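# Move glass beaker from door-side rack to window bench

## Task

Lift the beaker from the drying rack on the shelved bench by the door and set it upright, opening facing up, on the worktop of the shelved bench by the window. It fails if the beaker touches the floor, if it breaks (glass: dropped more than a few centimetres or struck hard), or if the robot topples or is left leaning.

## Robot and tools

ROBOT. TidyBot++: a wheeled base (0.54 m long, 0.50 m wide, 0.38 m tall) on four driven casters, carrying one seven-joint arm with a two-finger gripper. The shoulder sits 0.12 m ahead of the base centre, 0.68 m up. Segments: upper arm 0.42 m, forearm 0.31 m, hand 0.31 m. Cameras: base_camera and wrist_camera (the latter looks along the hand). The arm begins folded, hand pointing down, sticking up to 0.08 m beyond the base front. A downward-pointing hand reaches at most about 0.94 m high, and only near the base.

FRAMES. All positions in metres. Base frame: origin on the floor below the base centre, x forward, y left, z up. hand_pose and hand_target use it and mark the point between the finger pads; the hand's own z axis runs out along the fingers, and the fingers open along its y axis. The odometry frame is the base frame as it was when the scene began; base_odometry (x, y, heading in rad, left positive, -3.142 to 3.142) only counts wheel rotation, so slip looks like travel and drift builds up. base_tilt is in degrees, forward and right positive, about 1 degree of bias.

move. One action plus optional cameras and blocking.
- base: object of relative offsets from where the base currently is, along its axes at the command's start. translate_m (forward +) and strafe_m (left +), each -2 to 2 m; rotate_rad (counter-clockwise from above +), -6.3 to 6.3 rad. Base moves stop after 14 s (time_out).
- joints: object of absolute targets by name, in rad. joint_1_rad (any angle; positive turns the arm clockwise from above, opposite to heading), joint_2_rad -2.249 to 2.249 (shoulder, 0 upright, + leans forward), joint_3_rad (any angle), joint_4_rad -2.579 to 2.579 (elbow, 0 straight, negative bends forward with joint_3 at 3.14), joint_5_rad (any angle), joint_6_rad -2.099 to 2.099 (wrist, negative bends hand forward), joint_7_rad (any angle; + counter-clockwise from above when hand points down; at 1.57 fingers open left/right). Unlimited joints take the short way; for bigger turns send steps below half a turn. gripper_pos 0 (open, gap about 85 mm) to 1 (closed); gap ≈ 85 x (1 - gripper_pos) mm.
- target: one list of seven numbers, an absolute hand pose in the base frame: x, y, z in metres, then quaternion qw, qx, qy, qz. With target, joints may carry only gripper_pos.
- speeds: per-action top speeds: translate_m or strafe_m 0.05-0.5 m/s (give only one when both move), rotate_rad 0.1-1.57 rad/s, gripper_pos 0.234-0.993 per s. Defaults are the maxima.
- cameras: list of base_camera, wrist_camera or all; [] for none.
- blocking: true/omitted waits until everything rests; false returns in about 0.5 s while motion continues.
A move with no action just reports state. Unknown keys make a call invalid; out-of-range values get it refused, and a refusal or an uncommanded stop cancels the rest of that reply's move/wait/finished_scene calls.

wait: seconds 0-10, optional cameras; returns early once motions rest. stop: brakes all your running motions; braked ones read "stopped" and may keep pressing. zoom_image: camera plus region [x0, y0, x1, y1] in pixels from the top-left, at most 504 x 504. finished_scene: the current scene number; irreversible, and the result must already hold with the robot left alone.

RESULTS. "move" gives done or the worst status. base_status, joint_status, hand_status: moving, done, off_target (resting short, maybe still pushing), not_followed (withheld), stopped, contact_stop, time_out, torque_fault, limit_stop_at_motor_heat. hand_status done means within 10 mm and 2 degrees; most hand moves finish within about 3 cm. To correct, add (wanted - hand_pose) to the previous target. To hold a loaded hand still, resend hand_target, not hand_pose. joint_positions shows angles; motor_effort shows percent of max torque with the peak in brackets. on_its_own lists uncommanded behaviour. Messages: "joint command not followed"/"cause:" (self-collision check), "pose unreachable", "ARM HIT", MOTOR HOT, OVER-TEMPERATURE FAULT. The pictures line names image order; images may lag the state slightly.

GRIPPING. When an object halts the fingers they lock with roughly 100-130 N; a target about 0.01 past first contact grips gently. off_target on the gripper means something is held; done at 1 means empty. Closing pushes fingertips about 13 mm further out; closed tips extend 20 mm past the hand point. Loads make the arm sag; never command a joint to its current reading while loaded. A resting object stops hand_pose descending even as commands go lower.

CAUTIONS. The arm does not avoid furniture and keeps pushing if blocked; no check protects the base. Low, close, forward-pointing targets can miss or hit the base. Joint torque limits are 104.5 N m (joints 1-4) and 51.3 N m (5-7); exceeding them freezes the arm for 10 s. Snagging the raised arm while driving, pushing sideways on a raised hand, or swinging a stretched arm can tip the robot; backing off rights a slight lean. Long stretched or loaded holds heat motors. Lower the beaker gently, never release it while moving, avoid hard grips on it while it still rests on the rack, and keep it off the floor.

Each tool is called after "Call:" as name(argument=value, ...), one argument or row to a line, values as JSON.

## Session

Call:
move(
  joints={"joint_1_rad":0,"joint_2_rad":-0.38,"joint_3_rad":3.14,"joint_4_rad":-1.2,"joint_5_rad":0,"joint_6_rad":-0.9,"joint_7_rad":1.57},
)

Scene clock: 2.57 s.
move: done
base_odometry: x=+0.000 y=+0.000 heading=+0.000
base_tilt: forward=+0.5 right=+0.1
base_status: not commanded
joint_positions: joint_1_rad=-0.016 joint_2_rad=-0.385 joint_3_rad=+3.129 joint_4_rad=-1.218 joint_5_rad=-0.026 joint_6_rad=-0.901 joint_7_rad=+1.552 gripper_pos=+0.000
joint_status: all done
motor_effort: joint_1_rad=+0(2) joint_2_rad=-3(6) joint_3_rad=+1(1) joint_4_rad=+15(18) joint_5_rad=+0(2) joint_6_rad=+7(9) joint_7_rad=-2(2)
hand_pose: x=+0.5000 y=+0.0207 z=+1.2328 quat_wxyz=(-0.026, +0.762, +0.005, +0.647) (m; base frame)
hand_target: x=+0.5006 y=+0.0022 z=+1.2407 quat_wxyz=(-0.001, +0.758, +0.000, +0.652) (m; base frame)
hand_status: not commanded
pictures: base_camera, wrist_camera
Images, in order (width x height): base_camera 644x364, wrist_camera 644x476.

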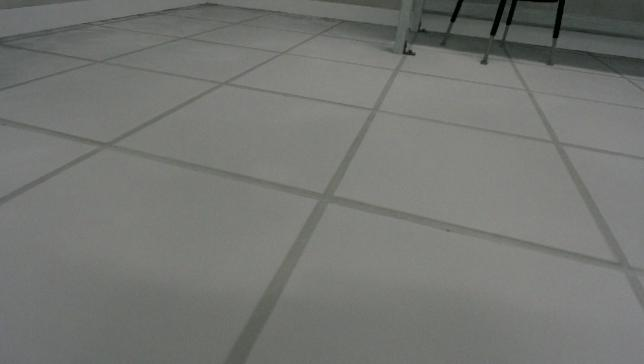

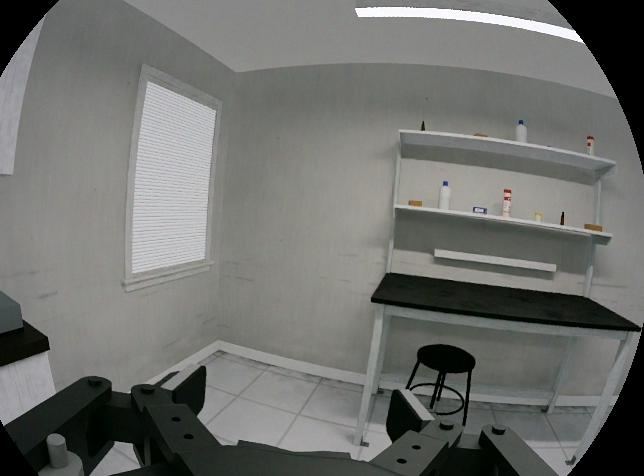

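Call:
move(
  base={"rotate_rad":2.757},
)

Call:
zoom_image(
  camera="wrist_camera",
  region=[200, 80, 440, 280],
)

Scene clock: 7.63 s.
move: done
base_odometry: x=+0.000 y=+0.000 heading=+2.756
base_tilt: forward=+0.5 right=+0.1
base_status: done
joint_positions: joint_1_rad=-0.011 joint_2_rad=-0.385 joint_3_rad=+3.130 joint_4_rad=-1.218 joint_5_rad=-0.026 joint_6_rad=-0.901 joint_7_rad=+1.552 gripper_pos=+0.000
joint_status: not commanded
motor_effort: joint_1_rad=+0(1) joint_2_rad=-2(5) joint_3_rad=+0(2) joint_4_rad=+15(16) joint_5_rad=+0(1) joint_6_rad=+7(8) joint_7_rad=-1(2)
hand_pose: x=+0.5002 y=+0.0185 z=+1.2328 quat_wxyz=(-0.025, +0.762, +0.003, +0.647) (m; base frame)
hand_target: x=+0.5006 y=+0.0022 z=+1.2407 quat_wxyz=(-0.001, +0.758, +0.000, +0.652) (m; base frame)
hand_status: not commanded
pictures: base_camera, wrist_camera
Images, in order (width x height): base_camera 644x364, wrist_camera 644x476.

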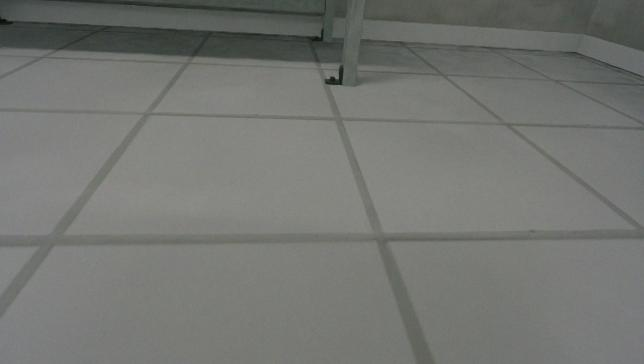

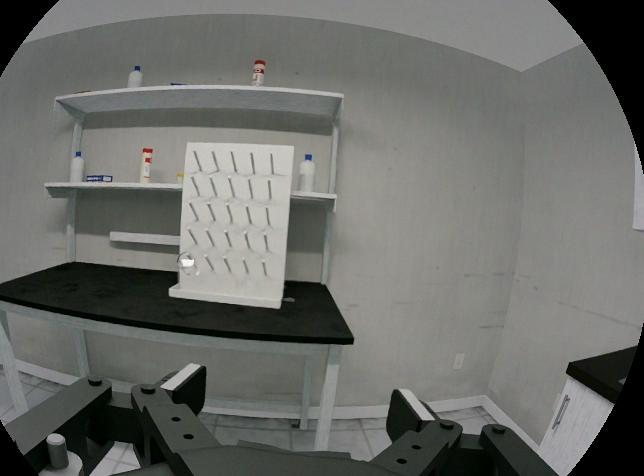

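Scaled by 2.100.

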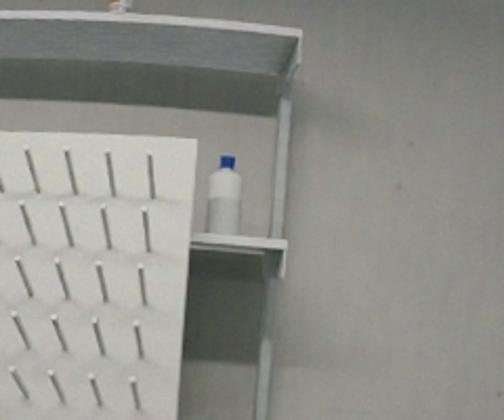

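Call:
move(
  base={"translate_m":0.32,"strafe_m":0.43,"rotate_rad":0.025},
)

Call:
zoom_image(
  camera="base_camera",
  region=[400, 0, 644, 200],
)

Scene clock: 14.00 s.
move: done
base_odometry: x=-0.458 y=-0.278 heading=+2.782
base_tilt: forward=+0.6 right=+0.1
base_status: done
joint_positions: joint_1_rad=-0.010 joint_2_rad=-0.381 joint_3_rad=+3.134 joint_4_rad=-1.216 joint_5_rad=-0.026 joint_6_rad=-0.901 joint_7_rad=+1.552 gripper_pos=+0.000
joint_status: not commanded
motor_effort: joint_1_rad=+1(1) joint_2_rad=-2(7) joint_3_rad=+1(3) joint_4_rad=+15(16) joint_5_rad=+0(2) joint_6_rad=+8(8) joint_7_rad=-1(2)
hand_pose: x=+0.5024 y=+0.0158 z=+1.2320 quat_wxyz=(-0.024, +0.763, +0.001, +0.646) (m; base frame)
hand_target: x=+0.5006 y=+0.0022 z=+1.2407 quat_wxyz=(-0.001, +0.758, +0.000, +0.652) (m; base frame)
hand_status: not commanded
pictures: base_camera, wrist_camera
Images, in order (width x height): base_camera 644x364, wrist_camera 644x476.

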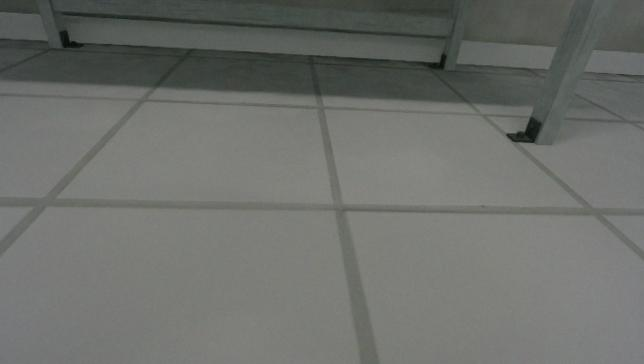

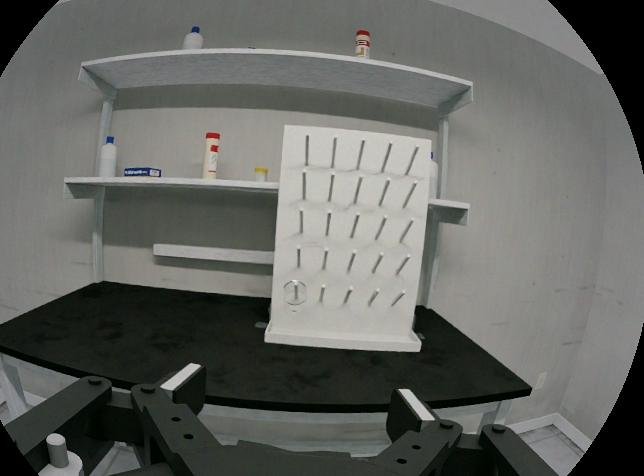

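Scaled by 2.066.

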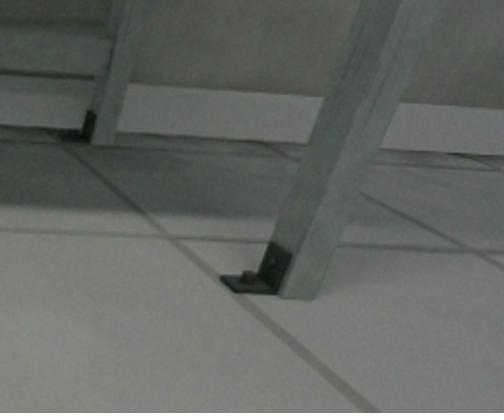

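Call:
move(
  base={"strafe_m":0.48,"rotate_rad":-0.01},
  joints={"joint_1_rad":-0.43,"joint_2_rad":0.36,"joint_3_rad":3.49,"joint_4_rad":-1.19,"joint_5_rad":1.40,"joint_6_rad":-1.65,"joint_7_rad":2.10},
  cameras=[],
)

Call:
move(
  base={"translate_m":0.62},
)

Scene clock: 21.43 s.
move: done
base_odometry: x=-0.628 y=-0.728 heading=+2.771
base_tilt: forward=+0.6 right=+0.1
base_status: done
joint_positions: joint_1_rad=-0.425 joint_2_rad=+0.326 joint_3_rad=+3.466 joint_4_rad=-1.208 joint_5_rad=+1.306 joint_6_rad=-1.582 joint_7_rad=+2.037 gripper_pos=+0.000
joint_status: all done
motor_effort: joint_1_rad=+0(3) joint_2_rad=-23(25) joint_3_rad=+2(4) joint_4_rad=+14(17) joint_5_rad=+9(10) joint_6_rad=-1(9) joint_7_rad=+0(2)
hand_pose: x=+0.5933 y=-0.2092 z=+1.0448 quat_wxyz=(+0.640, +0.735, +0.201, -0.096) (m; base frame)
hand_target: x=+0.5790 y=-0.2134 z=+1.0699 quat_wxyz=(+0.670, +0.701, +0.188, -0.158) (m; base frame)
hand_status: not commanded
pictures: none
No camera images: "cameras" was empty.

Scene clock: 23.93 s.
move: done
base_odometry: x=-1.206 y=-0.503 heading=+2.772
base_tilt: forward=+0.6 right=+0.1
base_status: done
joint_positions: joint_1_rad=-0.425 joint_2_rad=+0.330 joint_3_rad=+3.468 joint_4_rad=-1.207 joint_5_rad=+1.313 joint_6_rad=-1.590 joint_7_rad=+2.038 gripper_pos=+0.000
joint_status: not commanded
motor_effort: joint_1_rad=+0(1) joint_2_rad=-22(25) joint_3_rad=+3(3) joint_4_rad=+14(15) joint_5_rad=+9(10) joint_6_rad=-1(3) joint_7_rad=-1(2)
hand_pose: x=+0.5916 y=-0.2098 z=+1.0460 quat_wxyz=(+0.643, +0.733, +0.199, -0.101) (m; base frame)
hand_target: x=+0.5790 y=-0.2134 z=+1.0699 quat_wxyz=(+0.670, +0.701, +0.188, -0.158) (m; base frame)
hand_status: not commanded
pictures: base_camera, wrist_camera
Images, in order (width x height): base_camera 644x364, wrist_camera 644x476.

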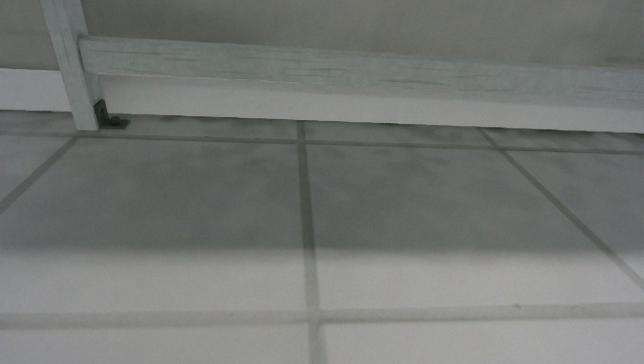

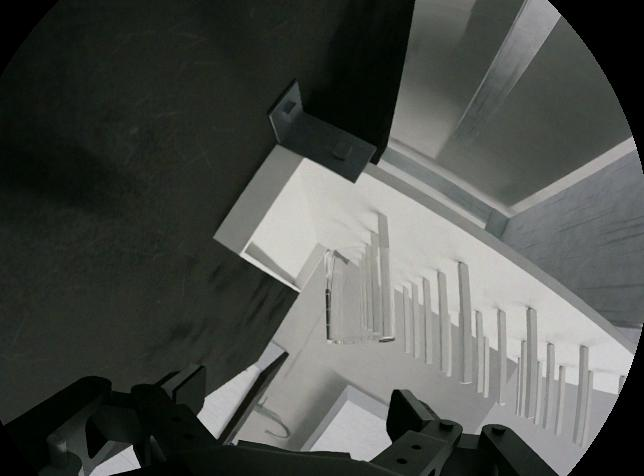

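Call:
move(
  target=[0.58, -0.32, 1.06, 0.643, 0.733, 0.199, -0.12],
  cameras=["wrist_camera"],
)

Scene clock: 31.80 s.
move: off_target
base_odometry: x=-1.206 y=-0.503 heading=+2.772
base_tilt: forward=+0.6 right=+0.1
base_status: not commanded
joint_positions: joint_1_rad=-0.223 joint_2_rad=+0.326 joint_3_rad=+3.501 joint_4_rad=-1.207 joint_5_rad=+1.313 joint_6_rad=-1.442 joint_7_rad=+2.067 gripper_pos=+0.000
joint_status: not commanded
motor_effort: joint_1_rad=+0(2) joint_2_rad=-22(24) joint_3_rad=+3(4) joint_4_rad=+15(15) joint_5_rad=+8(9) joint_6_rad=-1(2) joint_7_rad=+0(2)
hand_pose: x=+0.5747 y=-0.3123 z=+1.0541 quat_wxyz=(+0.645, +0.735, +0.167, -0.129) (m; base frame)
hand_target: x=+0.5800 y=-0.3200 z=+1.0600 quat_wxyz=(+0.641, +0.731, +0.199, -0.120) (m; base frame)
hand_status: off_target (0.011 m and 3.8 deg from the pose sent, 0.112 m and 2.2 deg at the start)
pictures: wrist_camera
Images, in order (width x height): wrist_camera 644x476.

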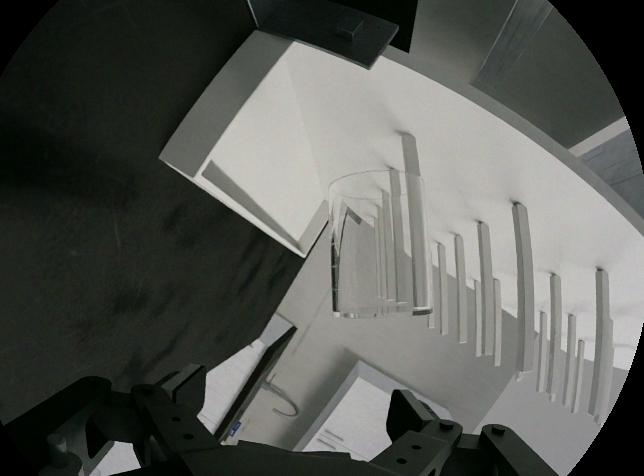

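Call:
move(
  base={"translate_m": 0.04},
  speeds={"translate_m": 0.1},
  target=[0.62, -0.32, 1.079, 0.643, 0.733, 0.199, -0.12],
)

Scene clock: 35.77 s.
move: off_target
base_odometry: x=-1.243 y=-0.489 heading=+2.772
base_tilt: forward=+0.5 right=+0.1
base_status: done
joint_positions: joint_1_rad=-0.225 joint_2_rad=+0.367 joint_3_rad=+3.610 joint_4_rad=-1.010 joint_5_rad=+1.263 joint_6_rad=-1.419 joint_7_rad=+2.197 gripper_pos=+0.000
joint_status: not commanded
motor_effort: joint_1_rad=+1(1) joint_2_rad=-20(25) joint_3_rad=+4(4) joint_4_rad=+14(15) joint_5_rad=+9(9) joint_6_rad=+1(1) joint_7_rad=-1(2)
hand_pose: x=+0.5734 y=-0.3296 z=+1.1115 quat_wxyz=(+0.658, +0.729, +0.140, -0.126) (m; base frame)
hand_target: x=+0.6200 y=-0.3200 z=+1.0790 quat_wxyz=(+0.641, +0.731, +0.199, -0.120) (m; base frame)
hand_status: off_target (0.058 m and 7.0 deg from the pose sent, 0.052 m and 3.8 deg at the start)
pictures: base_camera, wrist_camera
Images, in order (width x height): base_camera 644x364, wrist_camera 644x476.

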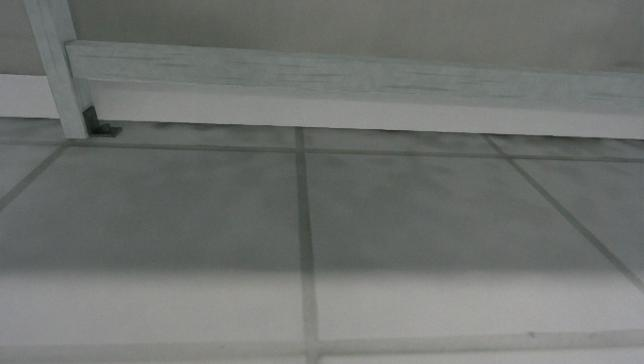

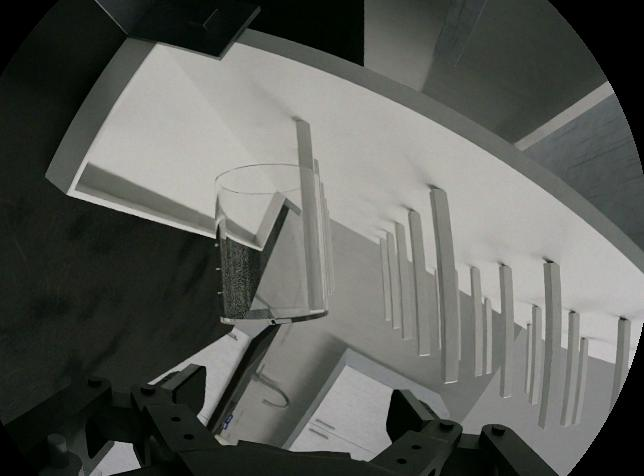

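Call:
move(
  base={"translate_m": 0.055},
  speeds={"translate_m": 0.1},
  target=[0.62, -0.32, 1.034, 0.62, 0.745, 0.21, -0.13],
  cameras=["wrist_camera"],
)

Scene clock: 39.43 s.
move: time_out
base_odometry: x=-1.292 y=-0.470 heading=+2.769
base_tilt: forward=+0.5 right=+0.2
base_status: translate_m time_out (by the wheels' count: +0.052 of +0.055)
joint_positions: joint_1_rad=-0.221 joint_2_rad=+0.210 joint_3_rad=+3.609 joint_4_rad=-1.060 joint_5_rad=+1.251 joint_6_rad=-1.418 joint_7_rad=+2.199 gripper_pos=+0.000
joint_status: not commanded
motor_effort: joint_1_rad=-1(2) joint_2_rad=+15(21) joint_3_rad=+2(4) joint_4_rad=+15(17) joint_5_rad=+8(10) joint_6_rad=+2(2) joint_7_rad=-1(2)
hand_pose: x=+0.5055 y=-0.3482 z=+1.1420 quat_wxyz=(+0.644, +0.753, +0.108, -0.085) (m; base frame)
hand_target: x=+0.6200 y=-0.3200 z=+1.0340 quat_wxyz=(+0.620, +0.745, +0.210, -0.130) (m; base frame)
hand_status: off_target (0.160 m and 13.1 deg from the pose sent, 0.091 m and 9.3 deg at the start)
pictures: wrist_camera
Images, in order (width x height): wrist_camera 644x476.

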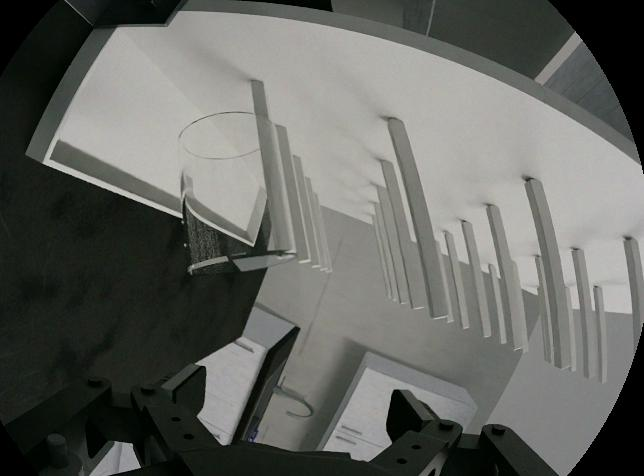

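Call:
move(
  base={"translate_m": -0.10},
  speeds={"translate_m": 0.15},
)

Call:
move(
  target=[0.57, -0.32, 1.05, 0.643, 0.733, 0.199, -0.12],
)

Scene clock: 42.50 s.
move: done
base_odometry: x=-1.198 y=-0.507 heading=+2.769
base_tilt: forward=+0.5 right=+0.2
base_status: done
joint_positions: joint_1_rad=-0.225 joint_2_rad=+0.418 joint_3_rad=+3.605 joint_4_rad=-1.070 joint_5_rad=+1.242 joint_6_rad=-1.412 joint_7_rad=+2.199 gripper_pos=+0.000
joint_status: not commanded
motor_effort: joint_1_rad=+0(2) joint_2_rad=-25(32) joint_3_rad=+3(5) joint_4_rad=+15(17) joint_5_rad=+9(10) joint_6_rad=+0(3) joint_7_rad=-1(2)
hand_pose: x=+0.5961 y=-0.3264 z=+1.0633 quat_wxyz=(+0.642, +0.728, +0.178, -0.161) (m; base frame)
hand_target: x=+0.6200 y=-0.3200 z=+1.0340 quat_wxyz=(+0.620, +0.745, +0.210, -0.130) (m; base frame)
hand_status: not commanded
pictures: base_camera, wrist_camera
Images, in order (width x height): base_camera 644x364, wrist_camera 644x476.

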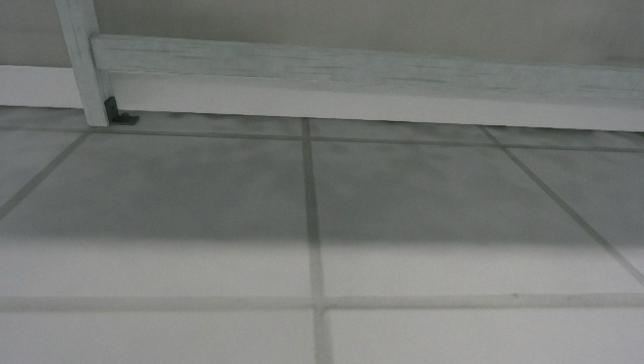

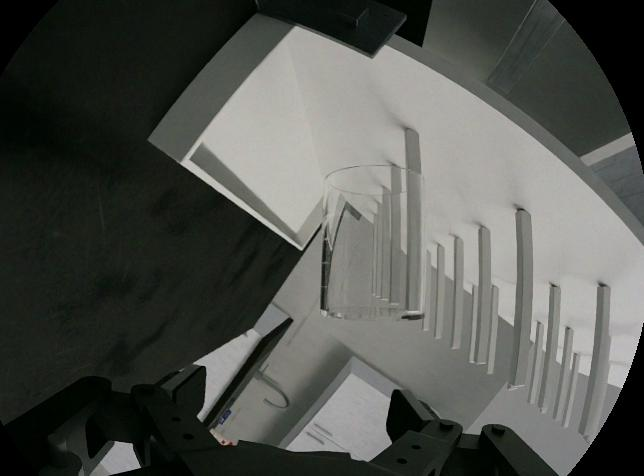

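Scene clock: 43.70 s.
move: off_target
base_odometry: x=-1.198 y=-0.507 heading=+2.769
base_tilt: forward=+0.6 right=+0.2
base_status: not commanded
joint_positions: joint_1_rad=-0.219 joint_2_rad=+0.298 joint_3_rad=+3.501 joint_4_rad=-1.252 joint_5_rad=+1.247 joint_6_rad=-1.412 joint_7_rad=+2.145 gripper_pos=+0.000
joint_status: not commanded
motor_effort: joint_1_rad=+1(1) joint_2_rad=-23(26) joint_3_rad=+3(4) joint_4_rad=+15(15) joint_5_rad=+9(9) joint_6_rad=-1(2) joint_7_rad=-1(2)
hand_pose: x=+0.5709 y=-0.3140 z=+1.0293 quat_wxyz=(+0.613, +0.748, +0.211, -0.140) (m; base frame)
hand_target: x=+0.5700 y=-0.3200 z=+1.0500 quat_wxyz=(+0.641, +0.731, +0.199, -0.120) (m; base frame)
hand_status: off_target (0.022 m and 4.7 deg from the pose sent, 0.030 m and 5.3 deg at the start)
pictures: base_camera, wrist_camera
Images, in order (width x height): base_camera 644x364, wrist_camera 644x476.

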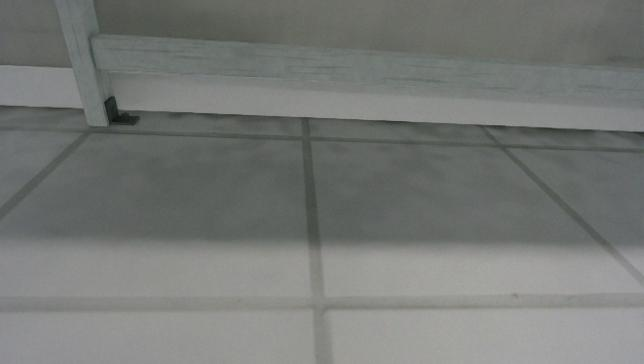

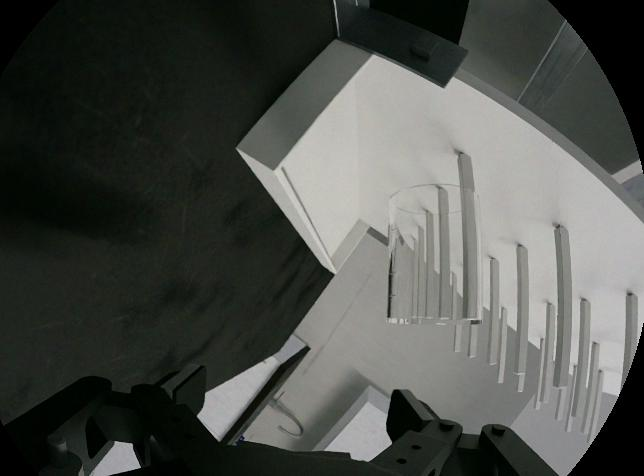

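Call:
move(
  base={"translate_m": -0.25},
  cameras=[],
)

Call:
move(
  joints={"joint_1_rad":0,"joint_2_rad":-0.3,"joint_3_rad":3.14,"joint_4_rad":-1.5,"joint_5_rad":0,"joint_6_rad":-0.6,"joint_7_rad":1.57},
)

Scene clock: 47.30 s.
move: done
base_odometry: x=-0.965 y=-0.598 heading=+2.770
base_tilt: forward=+0.5 right=+0.2
base_status: done
joint_positions: joint_1_rad=-0.217 joint_2_rad=+0.284 joint_3_rad=+3.498 joint_4_rad=-1.254 joint_5_rad=+1.247 joint_6_rad=-1.412 joint_7_rad=+2.145 gripper_pos=+0.000
joint_status: not commanded
motor_effort: joint_1_rad=+0(1) joint_2_rad=-22(25) joint_3_rad=+2(3) joint_4_rad=+15(15) joint_5_rad=+8(9) joint_6_rad=-2(2) joint_7_rad=-1(2)
hand_pose: x=+0.5660 y=-0.3153 z=+1.0334 quat_wxyz=(+0.613, +0.750, +0.208, -0.136) (m; base frame)
hand_target: x=+0.5700 y=-0.3200 z=+1.0500 quat_wxyz=(+0.641, +0.731, +0.199, -0.120) (m; base frame)
hand_status: not commanded
pictures: none
No camera images: "cameras" was empty.

Scene clock: 49.63 s.
move: done
base_odometry: x=-0.965 y=-0.598 heading=+2.770
base_tilt: forward=+0.5 right=+0.2
base_status: not commanded
joint_positions: joint_1_rad=-0.015 joint_2_rad=-0.287 joint_3_rad=+3.158 joint_4_rad=-1.469 joint_5_rad=+0.080 joint_6_rad=-0.688 joint_7_rad=+1.633 gripper_pos=+0.000
joint_status: all done
motor_effort: joint_1_rad=+1(2) joint_2_rad=-8(24) joint_3_rad=+0(3) joint_4_rad=+17(18) joint_5_rad=+1(10) joint_6_rad=+7(8) joint_7_rad=-1(2)
hand_pose: x=+0.5881 y=-0.0168 z=+1.1138 quat_wxyz=(+0.056, +0.803, +0.033, +0.592) (m; base frame)
hand_target: x=+0.5908 y=+0.0023 z=+1.1270 quat_wxyz=(-0.001, +0.783, +0.000, +0.622) (m; base frame)
hand_status: not commanded
pictures: base_camera, wrist_camera
Images, in order (width x height): base_camera 644x364, wrist_camera 644x476.

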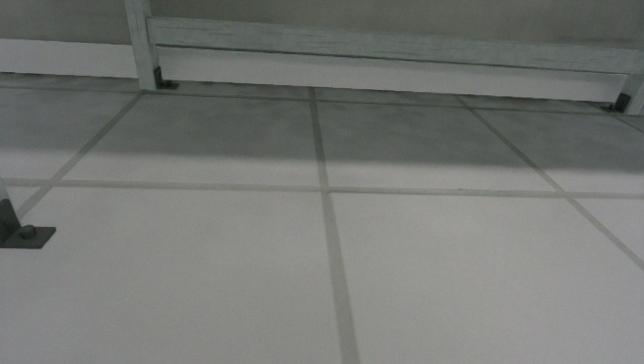

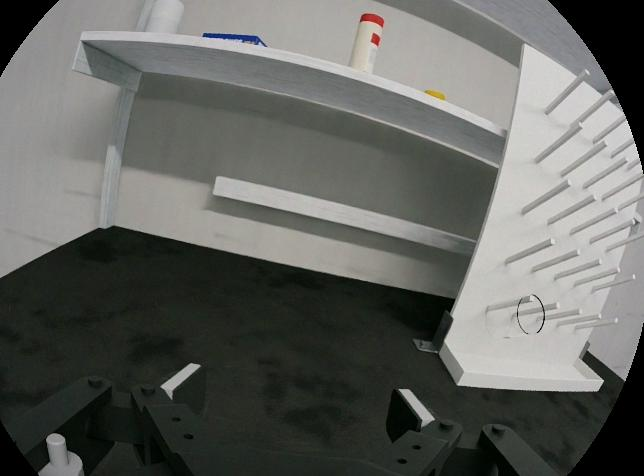

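Call:
move(
  joints={"joint_1_rad": 0.1, "joint_2_rad": 0.20, "joint_3_rad": 3.55, "joint_4_rad": -1.25, "joint_5_rad": 1.25, "joint_6_rad": -1.35, "joint_7_rad": 2.1},
  cameras=[],
)

Call:
move(
  target=[0.56, -0.25, 1.05, 0.606, 0.747, 0.225, -0.16],
  cameras=[],
)

Call:
move(
  base={"translate_m": 0.25, "strafe_m":-0.0},
  speeds={"translate_m": 0.2},
)

Scene clock: 68.83 s.
move: done
base_odometry: x=-0.965 y=-0.598 heading=+2.770
base_tilt: forward=+0.5 right=+0.2
base_status: not commanded
joint_positions: joint_1_rad=+0.091 joint_2_rad=+0.161 joint_3_rad=+3.532 joint_4_rad=-1.271 joint_5_rad=+1.157 joint_6_rad=-1.284 joint_7_rad=+2.037 gripper_pos=+0.000
joint_status: all done
motor_effort: joint_1_rad=+0(2) joint_2_rad=-18(20) joint_3_rad=+1(2) joint_4_rad=+15(19) joint_5_rad=+8(8) joint_6_rad=+1(8) joint_7_rad=+0(2)
hand_pose: x=+0.4337 y=-0.4429 z=+1.0543 quat_wxyz=(+0.590, +0.801, +0.039, -0.098) (m; base frame)
hand_target: x=+0.4114 y=-0.4521 z=+1.0730 quat_wxyz=(+0.606, +0.774, +0.041, -0.179) (m; base frame)
hand_status: not commanded
pictures: none
No camera images: "cameras" was empty.

Scene clock: 70.50 s.
move: off_target
base_odometry: x=-0.965 y=-0.598 heading=+2.770
base_tilt: forward=+0.5 right=+0.1
base_status: not commanded
joint_positions: joint_1_rad=-0.326 joint_2_rad=+0.256 joint_3_rad=+3.474 joint_4_rad=-1.205 joint_5_rad=+1.174 joint_6_rad=-1.532 joint_7_rad=+2.163 gripper_pos=+0.000
joint_status: not commanded
motor_effort: joint_1_rad=+1(2) joint_2_rad=-21(22) joint_3_rad=+1(4) joint_4_rad=+14(16) joint_5_rad=+8(9) joint_6_rad=+0(1) joint_7_rad=-1(2)
hand_pose: x=+0.5637 y=-0.2551 z=+1.0321 quat_wxyz=(+0.582, +0.777, +0.217, -0.105) (m; base frame)
hand_target: x=+0.5600 y=-0.2500 z=+1.0500 quat_wxyz=(+0.606, +0.746, +0.225, -0.160) (m; base frame)
hand_status: off_target (0.019 m and 7.7 deg from the pose sent, 0.231 m and 23.4 deg at the start)
pictures: none
No camera images: "cameras" was empty.

Scene clock: 72.50 s.
move: done
base_odometry: x=-1.198 y=-0.507 heading=+2.770
base_tilt: forward=+0.6 right=+0.2
base_status: done
joint_positions: joint_1_rad=-0.326 joint_2_rad=+0.264 joint_3_rad=+3.474 joint_4_rad=-1.203 joint_5_rad=+1.176 joint_6_rad=-1.540 joint_7_rad=+2.164 gripper_pos=+0.000
joint_status: not commanded
motor_effort: joint_1_rad=+0(1) joint_2_rad=-21(24) joint_3_rad=+2(3) joint_4_rad=+14(15) joint_5_rad=+9(9) joint_6_rad=-1(2) joint_7_rad=+0(2)
hand_pose: x=+0.5639 y=-0.2545 z=+1.0307 quat_wxyz=(+0.582, +0.776, +0.217, -0.111) (m; base frame)
hand_target: x=+0.5600 y=-0.2500 z=+1.0500 quat_wxyz=(+0.606, +0.746, +0.225, -0.160) (m; base frame)
hand_status: not commanded
pictures: base_camera, wrist_camera
Images, in order (width x height): base_camera 644x364, wrist_camera 644x476.

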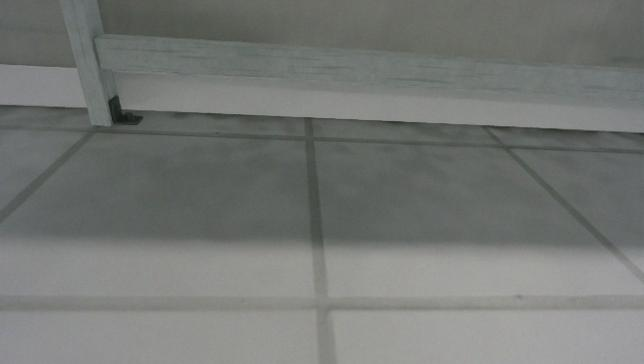

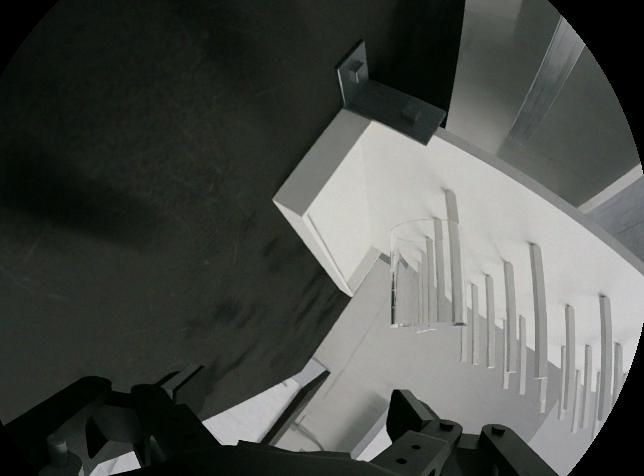

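Call:
move(
  target=[0.56, -0.26, 1.08, 0.618, 0.746, 0.205, -0.14],
)

Call:
move(
  base={"translate_m": 0.1},
  speeds={"translate_m": 0.1},
)

Scene clock: 75.07 s.
move: off_target
base_odometry: x=-1.198 y=-0.507 heading=+2.770
base_tilt: forward=+0.6 right=+0.1
base_status: not commanded
joint_positions: joint_1_rad=-0.326 joint_2_rad=+0.264 joint_3_rad=+3.476 joint_4_rad=-1.125 joint_5_rad=+1.184 joint_6_rad=-1.540 joint_7_rad=+2.188 gripper_pos=+0.000
joint_status: not commanded
motor_effort: joint_1_rad=+0(1) joint_2_rad=-21(22) joint_3_rad=+2(3) joint_4_rad=+14(15) joint_5_rad=+8(9) joint_6_rad=+1(1) joint_7_rad=-1(2)
hand_pose: x=+0.5681 y=-0.2538 z=+1.0592 quat_wxyz=(+0.592, +0.775, +0.204, -0.087) (m; base frame)
hand_target: x=+0.5600 y=-0.2600 z=+1.0800 quat_wxyz=(+0.618, +0.746, +0.205, -0.140) (m; base frame)
hand_status: off_target (0.023 m and 7.5 deg from the pose sent, 0.050 m and 6.5 deg at the start)
pictures: base_camera, wrist_camera
Images, in order (width x height): base_camera 644x364, wrist_camera 644x476.

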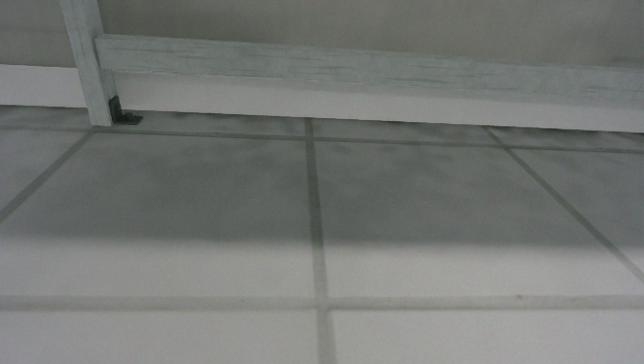

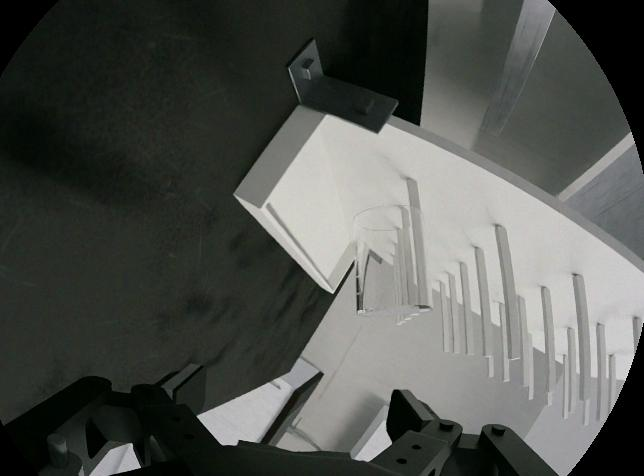

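Scene clock: 76.63 s.
move: done
base_odometry: x=-1.291 y=-0.471 heading=+2.771
base_tilt: forward=+0.5 right=+0.1
base_status: done
joint_positions: joint_1_rad=-0.329 joint_2_rad=+0.203 joint_3_rad=+3.480 joint_4_rad=-1.114 joint_5_rad=+1.192 joint_6_rad=-1.540 joint_7_rad=+2.188 gripper_pos=+0.000
joint_status: not commanded
motor_effort: joint_1_rad=+1(4) joint_2_rad=-5(22) joint_3_rad=+1(5) joint_4_rad=+14(17) joint_5_rad=+8(12) joint_6_rad=+1(3) joint_7_rad=+0(2)
hand_pose: x=+0.5453 y=-0.2620 z=+1.0861 quat_wxyz=(+0.595, +0.780, +0.183, -0.060) (m; base frame)
hand_target: x=+0.5600 y=-0.2600 z=+1.0800 quat_wxyz=(+0.618, +0.746, +0.205, -0.140) (m; base frame)
hand_status: not commanded
pictures: base_camera, wrist_camera
Images, in order (width x height): base_camera 644x364, wrist_camera 644x476.

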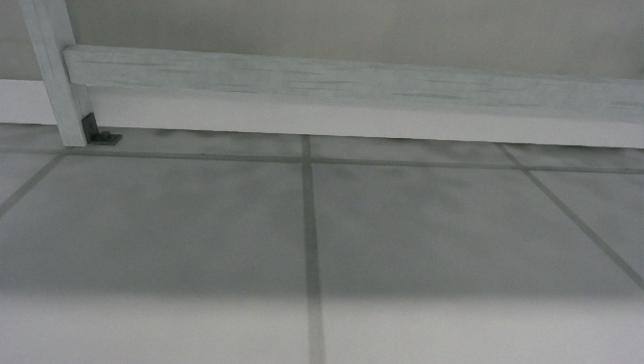

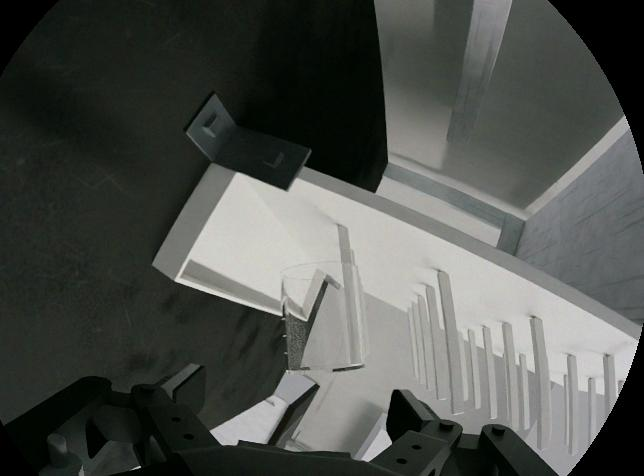

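Call:
move(
  base={"translate_m": -0.15, "strafe_m": 0.15},
  speeds={"translate_m": 0.2},
  cameras=[],
)

Call:
move(
  joints={"joint_1_rad": -0.06, "joint_2_rad": 0.368, "joint_3_rad": 3.59, "joint_4_rad": -1.137, "joint_5_rad": 1.25, "joint_6_rad": -1.35, "joint_7_rad": 2.15},
)

Scene clock: 82.20 s.
move: done
base_odometry: x=-1.206 y=-0.666 heading=+2.771
base_tilt: forward=+0.6 right=+0.1
base_status: done
joint_positions: joint_1_rad=-0.328 joint_2_rad=+0.279 joint_3_rad=+3.482 joint_4_rad=-1.114 joint_5_rad=+1.193 joint_6_rad=-1.540 joint_7_rad=+2.189 gripper_pos=+0.000
joint_status: not commanded
motor_effort: joint_1_rad=+1(2) joint_2_rad=-21(26) joint_3_rad=+2(3) joint_4_rad=+14(15) joint_5_rad=+9(10) joint_6_rad=+1(1) joint_7_rad=-1(2)
hand_pose: x=+0.5726 y=-0.2536 z=+1.0612 quat_wxyz=(+0.598, +0.770, +0.203, -0.091) (m; base frame)
hand_target: x=+0.5600 y=-0.2600 z=+1.0800 quat_wxyz=(+0.618, +0.746, +0.205, -0.140) (m; base frame)
hand_status: not commanded
pictures: none
No camera images: "cameras" was empty.

Scene clock: 83.53 s.
move: done
base_odometry: x=-1.206 y=-0.666 heading=+2.771
base_tilt: forward=+0.6 right=+0.1
base_status: not commanded
joint_positions: joint_1_rad=-0.065 joint_2_rad=+0.322 joint_3_rad=+3.572 joint_4_rad=-1.114 joint_5_rad=+1.193 joint_6_rad=-1.422 joint_7_rad=+2.188 gripper_pos=+0.000
joint_status: all done
motor_effort: joint_1_rad=+0(3) joint_2_rad=-23(23) joint_3_rad=+3(4) joint_4_rad=+15(16) joint_5_rad=+8(10) joint_6_rad=+0(2) joint_7_rad=-1(2)
hand_pose: x=+0.5105 y=-0.3915 z=+1.0635 quat_wxyz=(+0.604, +0.771, +0.110, -0.171) (m; base frame)
hand_target: x=+0.5362 y=-0.4036 z=+1.0604 quat_wxyz=(+0.632, +0.743, +0.127, -0.180) (m; base frame)
hand_status: not commanded
pictures: base_camera, wrist_camera
Images, in order (width x height): base_camera 644x364, wrist_camera 644x476.

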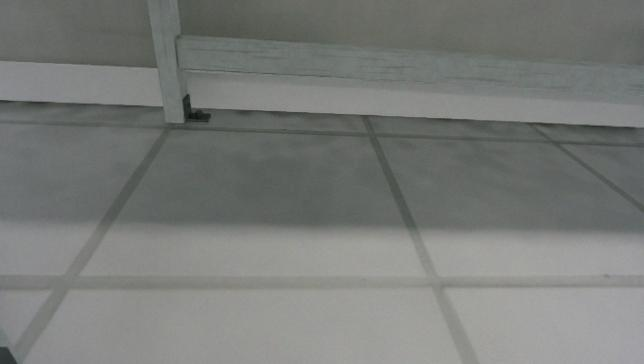

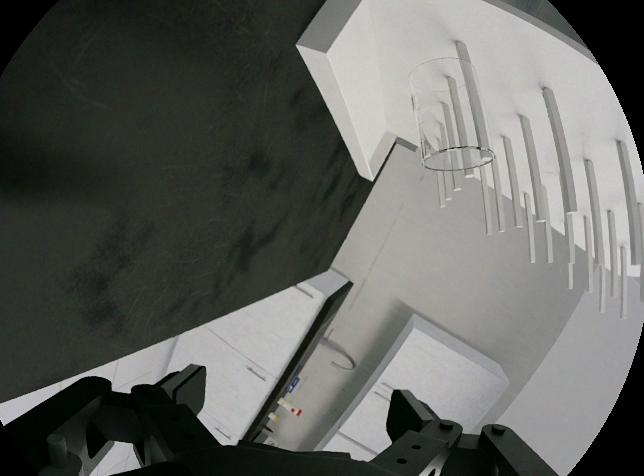

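Call:
move(
  base={"translate_m": 0.11},
  speeds={"translate_m": 0.1},
  joints={"joint_7_rad": 2.1, "joint_2_rad": 0.40,"joint_1_rad":-0.1},
)

Scene clock: 87.87 s.
move: done
base_odometry: x=-1.308 y=-0.626 heading=+2.771
base_tilt: forward=+0.5 right=+0.1
base_status: done
joint_positions: joint_1_rad=-0.094 joint_2_rad=+0.316 joint_3_rad=+3.579 joint_4_rad=-1.121 joint_5_rad=+1.193 joint_6_rad=-1.409 joint_7_rad=+2.153 gripper_pos=+0.000
joint_status: all done
motor_effort: joint_1_rad=+0(2) joint_2_rad=-10(26) joint_3_rad=+2(5) joint_4_rad=+15(17) joint_5_rad=+8(11) joint_6_rad=+1(3) joint_7_rad=-1(2)
hand_pose: x=+0.5203 y=-0.3827 z=+1.0646 quat_wxyz=(+0.611, +0.770, +0.109, -0.150) (m; base frame)
hand_target: x=+0.5639 y=-0.3854 z=+1.0476 quat_wxyz=(+0.639, +0.740, +0.133, -0.163) (m; base frame)
hand_status: not commanded
pictures: base_camera, wrist_camera
Images, in order (width x height): base_camera 644x364, wrist_camera 644x476.

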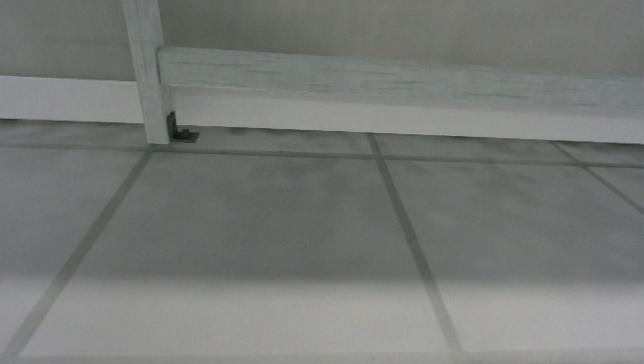

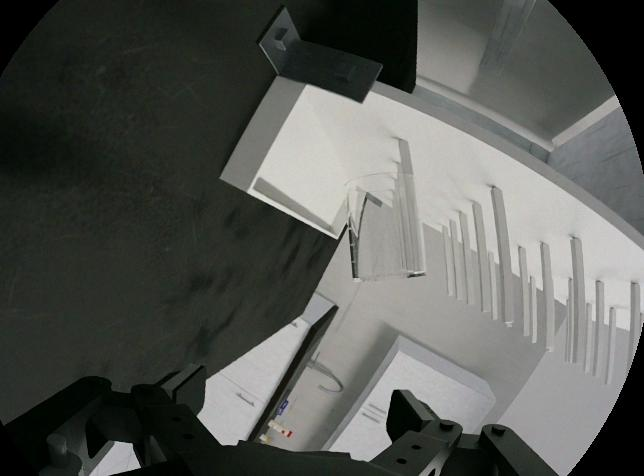

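Call:
move(
  base={"translate_m": -0.3},
  cameras=[],
)

Call:
move(
  joints={"joint_1_rad":-0.3,"joint_2_rad":-0.3,"joint_3_rad":3.14,"joint_4_rad":-1.2,"joint_5_rad":0,"joint_6_rad":-1.5,"joint_7_rad":1.57},
)

Scene clock: 106.27 s.
move: done
base_odometry: x=-1.028 y=-0.735 heading=+2.770
base_tilt: forward=+0.6 right=+0.2
base_status: done
joint_positions: joint_1_rad=-0.097 joint_2_rad=+0.391 joint_3_rad=+3.579 joint_4_rad=-1.123 joint_5_rad=+1.193 joint_6_rad=-1.405 joint_7_rad=+2.153 gripper_pos=+0.000
joint_status: not commanded
motor_effort: joint_1_rad=+0(2) joint_2_rad=-24(30) joint_3_rad=+4(5) joint_4_rad=+15(16) joint_5_rad=+8(10) joint_6_rad=-1(2) joint_7_rad=-1(2)
hand_pose: x=+0.5497 y=-0.3793 z=+1.0358 quat_wxyz=(+0.609, +0.761, +0.134, -0.177) (m; base frame)
hand_target: x=+0.5639 y=-0.3854 z=+1.0476 quat_wxyz=(+0.639, +0.740, +0.133, -0.163) (m; base frame)
hand_status: not commanded
pictures: none
No camera images: "cameras" was empty.

Scene clock: 108.73 s.
move: done
base_odometry: x=-1.028 y=-0.735 heading=+2.770
base_tilt: forward=+0.5 right=+0.2
base_status: not commanded
joint_positions: joint_1_rad=-0.287 joint_2_rad=-0.289 joint_3_rad=+3.158 joint_4_rad=-1.171 joint_5_rad=+0.080 joint_6_rad=-1.437 joint_7_rad=+1.633 gripper_pos=+0.000
joint_status: all done
motor_effort: joint_1_rad=+0(2) joint_2_rad=-5(26) joint_3_rad=+1(4) joint_4_rad=+14(16) joint_5_rad=+1(10) joint_6_rad=+4(6) joint_7_rad=-1(2)
hand_pose: x=+0.4635 y=+0.0696 z=+1.0740 quat_wxyz=(-0.006, +0.905, +0.140, +0.401) (m; base frame)
hand_target: x=+0.4357 y=+0.1001 z=+1.0496 quat_wxyz=(-0.054, +0.922, +0.140, +0.358) (m; base frame)
hand_status: not commanded
pictures: base_camera, wrist_camera
Images, in order (width x height): base_camera 644x364, wrist_camera 644x476.

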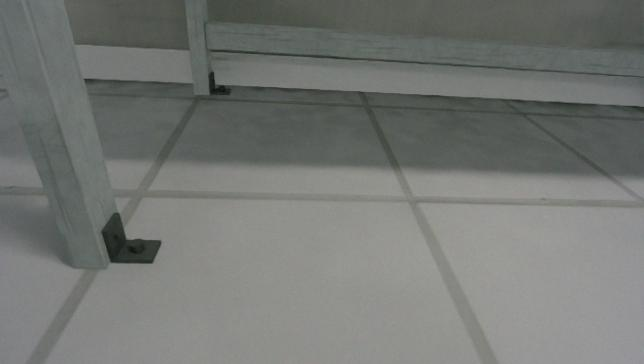

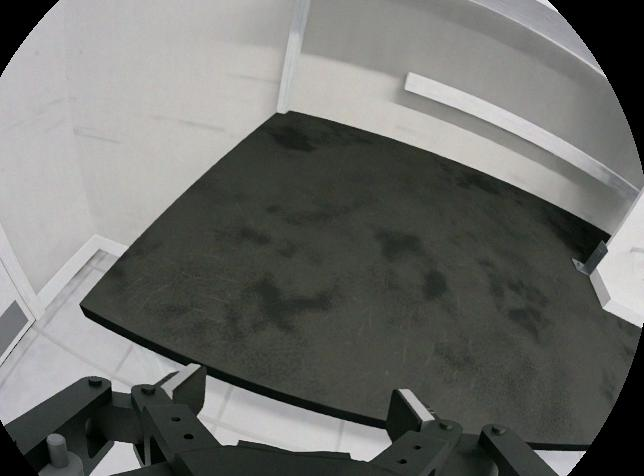

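Call:
move(
  joints={"joint_1_rad": -0.06, "joint_2_rad": 0.55, "joint_3_rad": 3.59, "joint_4_rad": -0.95, "joint_5_rad": 1.25, "joint_6_rad": -1.25, "joint_7_rad": 2.15},
  cameras=[],
)

Call:
move(
  base={"translate_m": 0.2},
  speeds={"translate_m": 0.2},
)

Scene clock: 117.67 s.
move: done
base_odometry: x=-1.028 y=-0.735 heading=+2.770
base_tilt: forward=+0.5 right=+0.2
base_status: not commanded
joint_positions: joint_1_rad=-0.073 joint_2_rad=+0.504 joint_3_rad=+3.564 joint_4_rad=-0.972 joint_5_rad=+1.157 joint_6_rad=-1.320 joint_7_rad=+2.087 gripper_pos=+0.000
joint_status: all done
motor_effort: joint_1_rad=+0(2) joint_2_rad=-29(30) joint_3_rad=+4(5) joint_4_rad=+15(16) joint_5_rad=+8(9) joint_6_rad=+0(6) joint_7_rad=-1(2)
hand_pose: x=+0.6280 y=-0.3763 z=+1.0349 quat_wxyz=(+0.635, +0.754, +0.130, -0.106) (m; base frame)
hand_target: x=+0.6497 y=-0.3907 z=+1.0572 quat_wxyz=(+0.674, +0.705, +0.169, -0.143) (m; base frame)
hand_status: not commanded
pictures: none
No camera images: "cameras" was empty.

Scene clock: 119.40 s.
move: done
base_odometry: x=-1.215 y=-0.662 heading=+2.771
base_tilt: forward=+0.6 right=+0.2
base_status: done
joint_positions: joint_1_rad=-0.070 joint_2_rad=+0.511 joint_3_rad=+3.568 joint_4_rad=-0.969 joint_5_rad=+1.162 joint_6_rad=-1.313 joint_7_rad=+2.088 gripper_pos=+0.000
joint_status: not commanded
motor_effort: joint_1_rad=+0(1) joint_2_rad=-29(31) joint_3_rad=+4(5) joint_4_rad=+15(16) joint_5_rad=+9(9) joint_6_rad=+0(2) joint_7_rad=-1(2)
hand_pose: x=+0.6295 y=-0.3793 z=+1.0355 quat_wxyz=(+0.638, +0.751, +0.130, -0.109) (m; base frame)
hand_target: x=+0.6497 y=-0.3907 z=+1.0572 quat_wxyz=(+0.674, +0.705, +0.169, -0.143) (m; base frame)
hand_status: not commanded
pictures: base_camera, wrist_camera
Images, in order (width x height): base_camera 644x364, wrist_camera 644x476.

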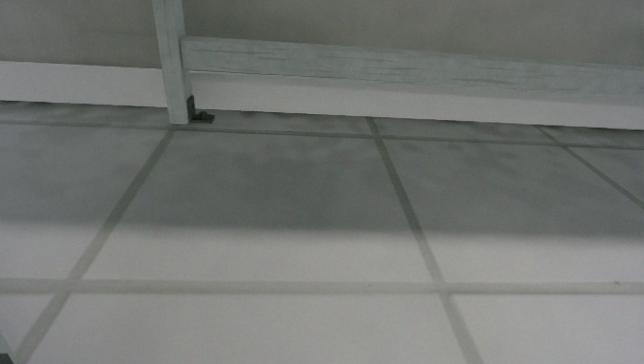

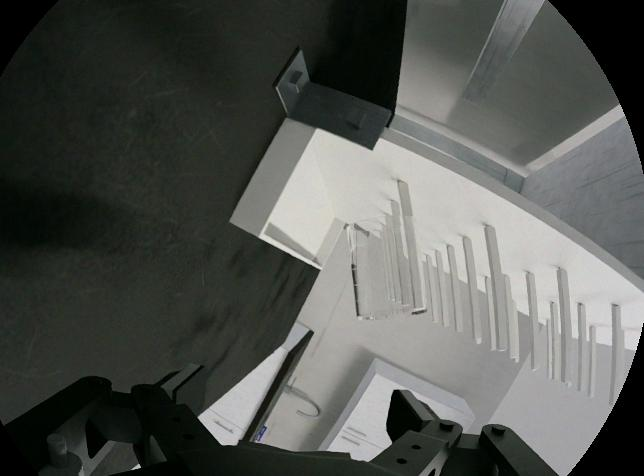

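Call:
move(
  base={"translate_m": 0.04, "strafe_m": -0.08},
  speeds={"translate_m": 0.1},
  joints={"joint_4_rad": -0.84, "joint_2_rad": 0.55},
)

Scene clock: 122.10 s.
move: done
base_odometry: x=-1.223 y=-0.573 heading=+2.771
base_tilt: forward=+0.6 right=+0.2
base_status: done
joint_positions: joint_1_rad=-0.064 joint_2_rad=+0.511 joint_3_rad=+3.568 joint_4_rad=-0.856 joint_5_rad=+1.166 joint_6_rad=-1.313 joint_7_rad=+2.088 gripper_pos=+0.000
joint_status: all done
motor_effort: joint_1_rad=+1(3) joint_2_rad=-28(31) joint_3_rad=+5(5) joint_4_rad=+15(16) joint_5_rad=+8(9) joint_6_rad=+1(2) joint_7_rad=+0(2)
hand_pose: x=+0.6351 y=-0.3749 z=+1.0818 quat_wxyz=(+0.659, +0.742, +0.101, -0.066) (m; base frame)
hand_target: x=+0.6554 y=-0.3815 z=+1.1024 quat_wxyz=(+0.696, +0.697, +0.141, -0.101) (m; base frame)
hand_status: not commanded
pictures: base_camera, wrist_camera
Images, in order (width x height): base_camera 644x364, wrist_camera 644x476.

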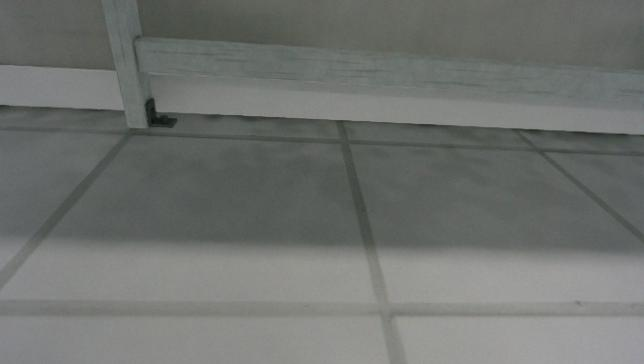

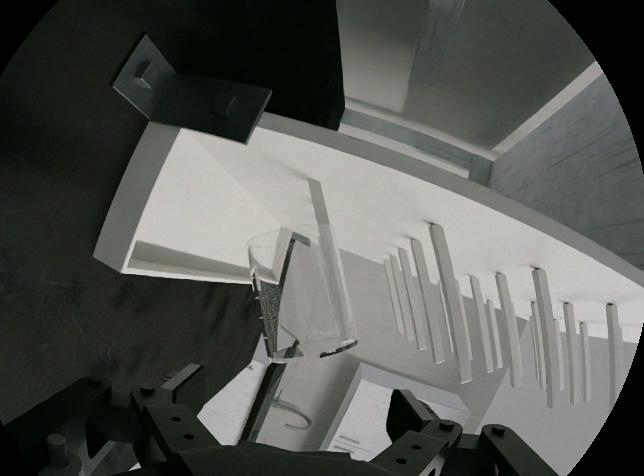

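Call:
move(
  base={"translate_m": -0.012},
  speeds={"translate_m": 0.1},
  joints={"joint_2_rad": 0.62, "joint_4_rad":-0.84, "joint_6_rad": -1.19, "joint_7_rad": 2.28},
)

Scene clock: 126.57 s.
move: done
base_odometry: x=-1.212 y=-0.577 heading=+2.771
base_tilt: forward=+0.5 right=+0.2
base_status: done
joint_positions: joint_1_rad=-0.064 joint_2_rad=+0.579 joint_3_rad=+3.570 joint_4_rad=-0.855 joint_5_rad=+1.167 joint_6_rad=-1.260 joint_7_rad=+2.219 gripper_pos=+0.000
joint_status: all done
motor_effort: joint_1_rad=+1(2) joint_2_rad=-31(34) joint_3_rad=+5(6) joint_4_rad=+15(16) joint_5_rad=+9(9) joint_6_rad=+1(2) joint_7_rad=-1(2)
hand_pose: x=+0.6762 y=-0.3732 z=+1.0523 quat_wxyz=(+0.658, +0.720, +0.186, -0.117) (m; base frame)
hand_target: x=+0.7018 y=-0.3783 z=+1.0687 quat_wxyz=(+0.691, +0.670, +0.228, -0.151) (m; base frame)
hand_status: not commanded
pictures: base_camera, wrist_camera
Images, in order (width x height): base_camera 644x364, wrist_camera 644x476.

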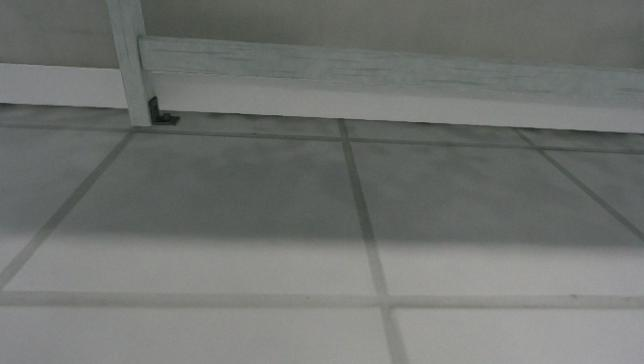

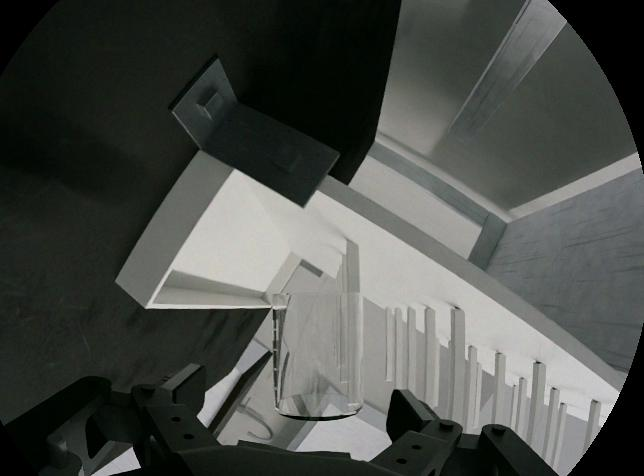

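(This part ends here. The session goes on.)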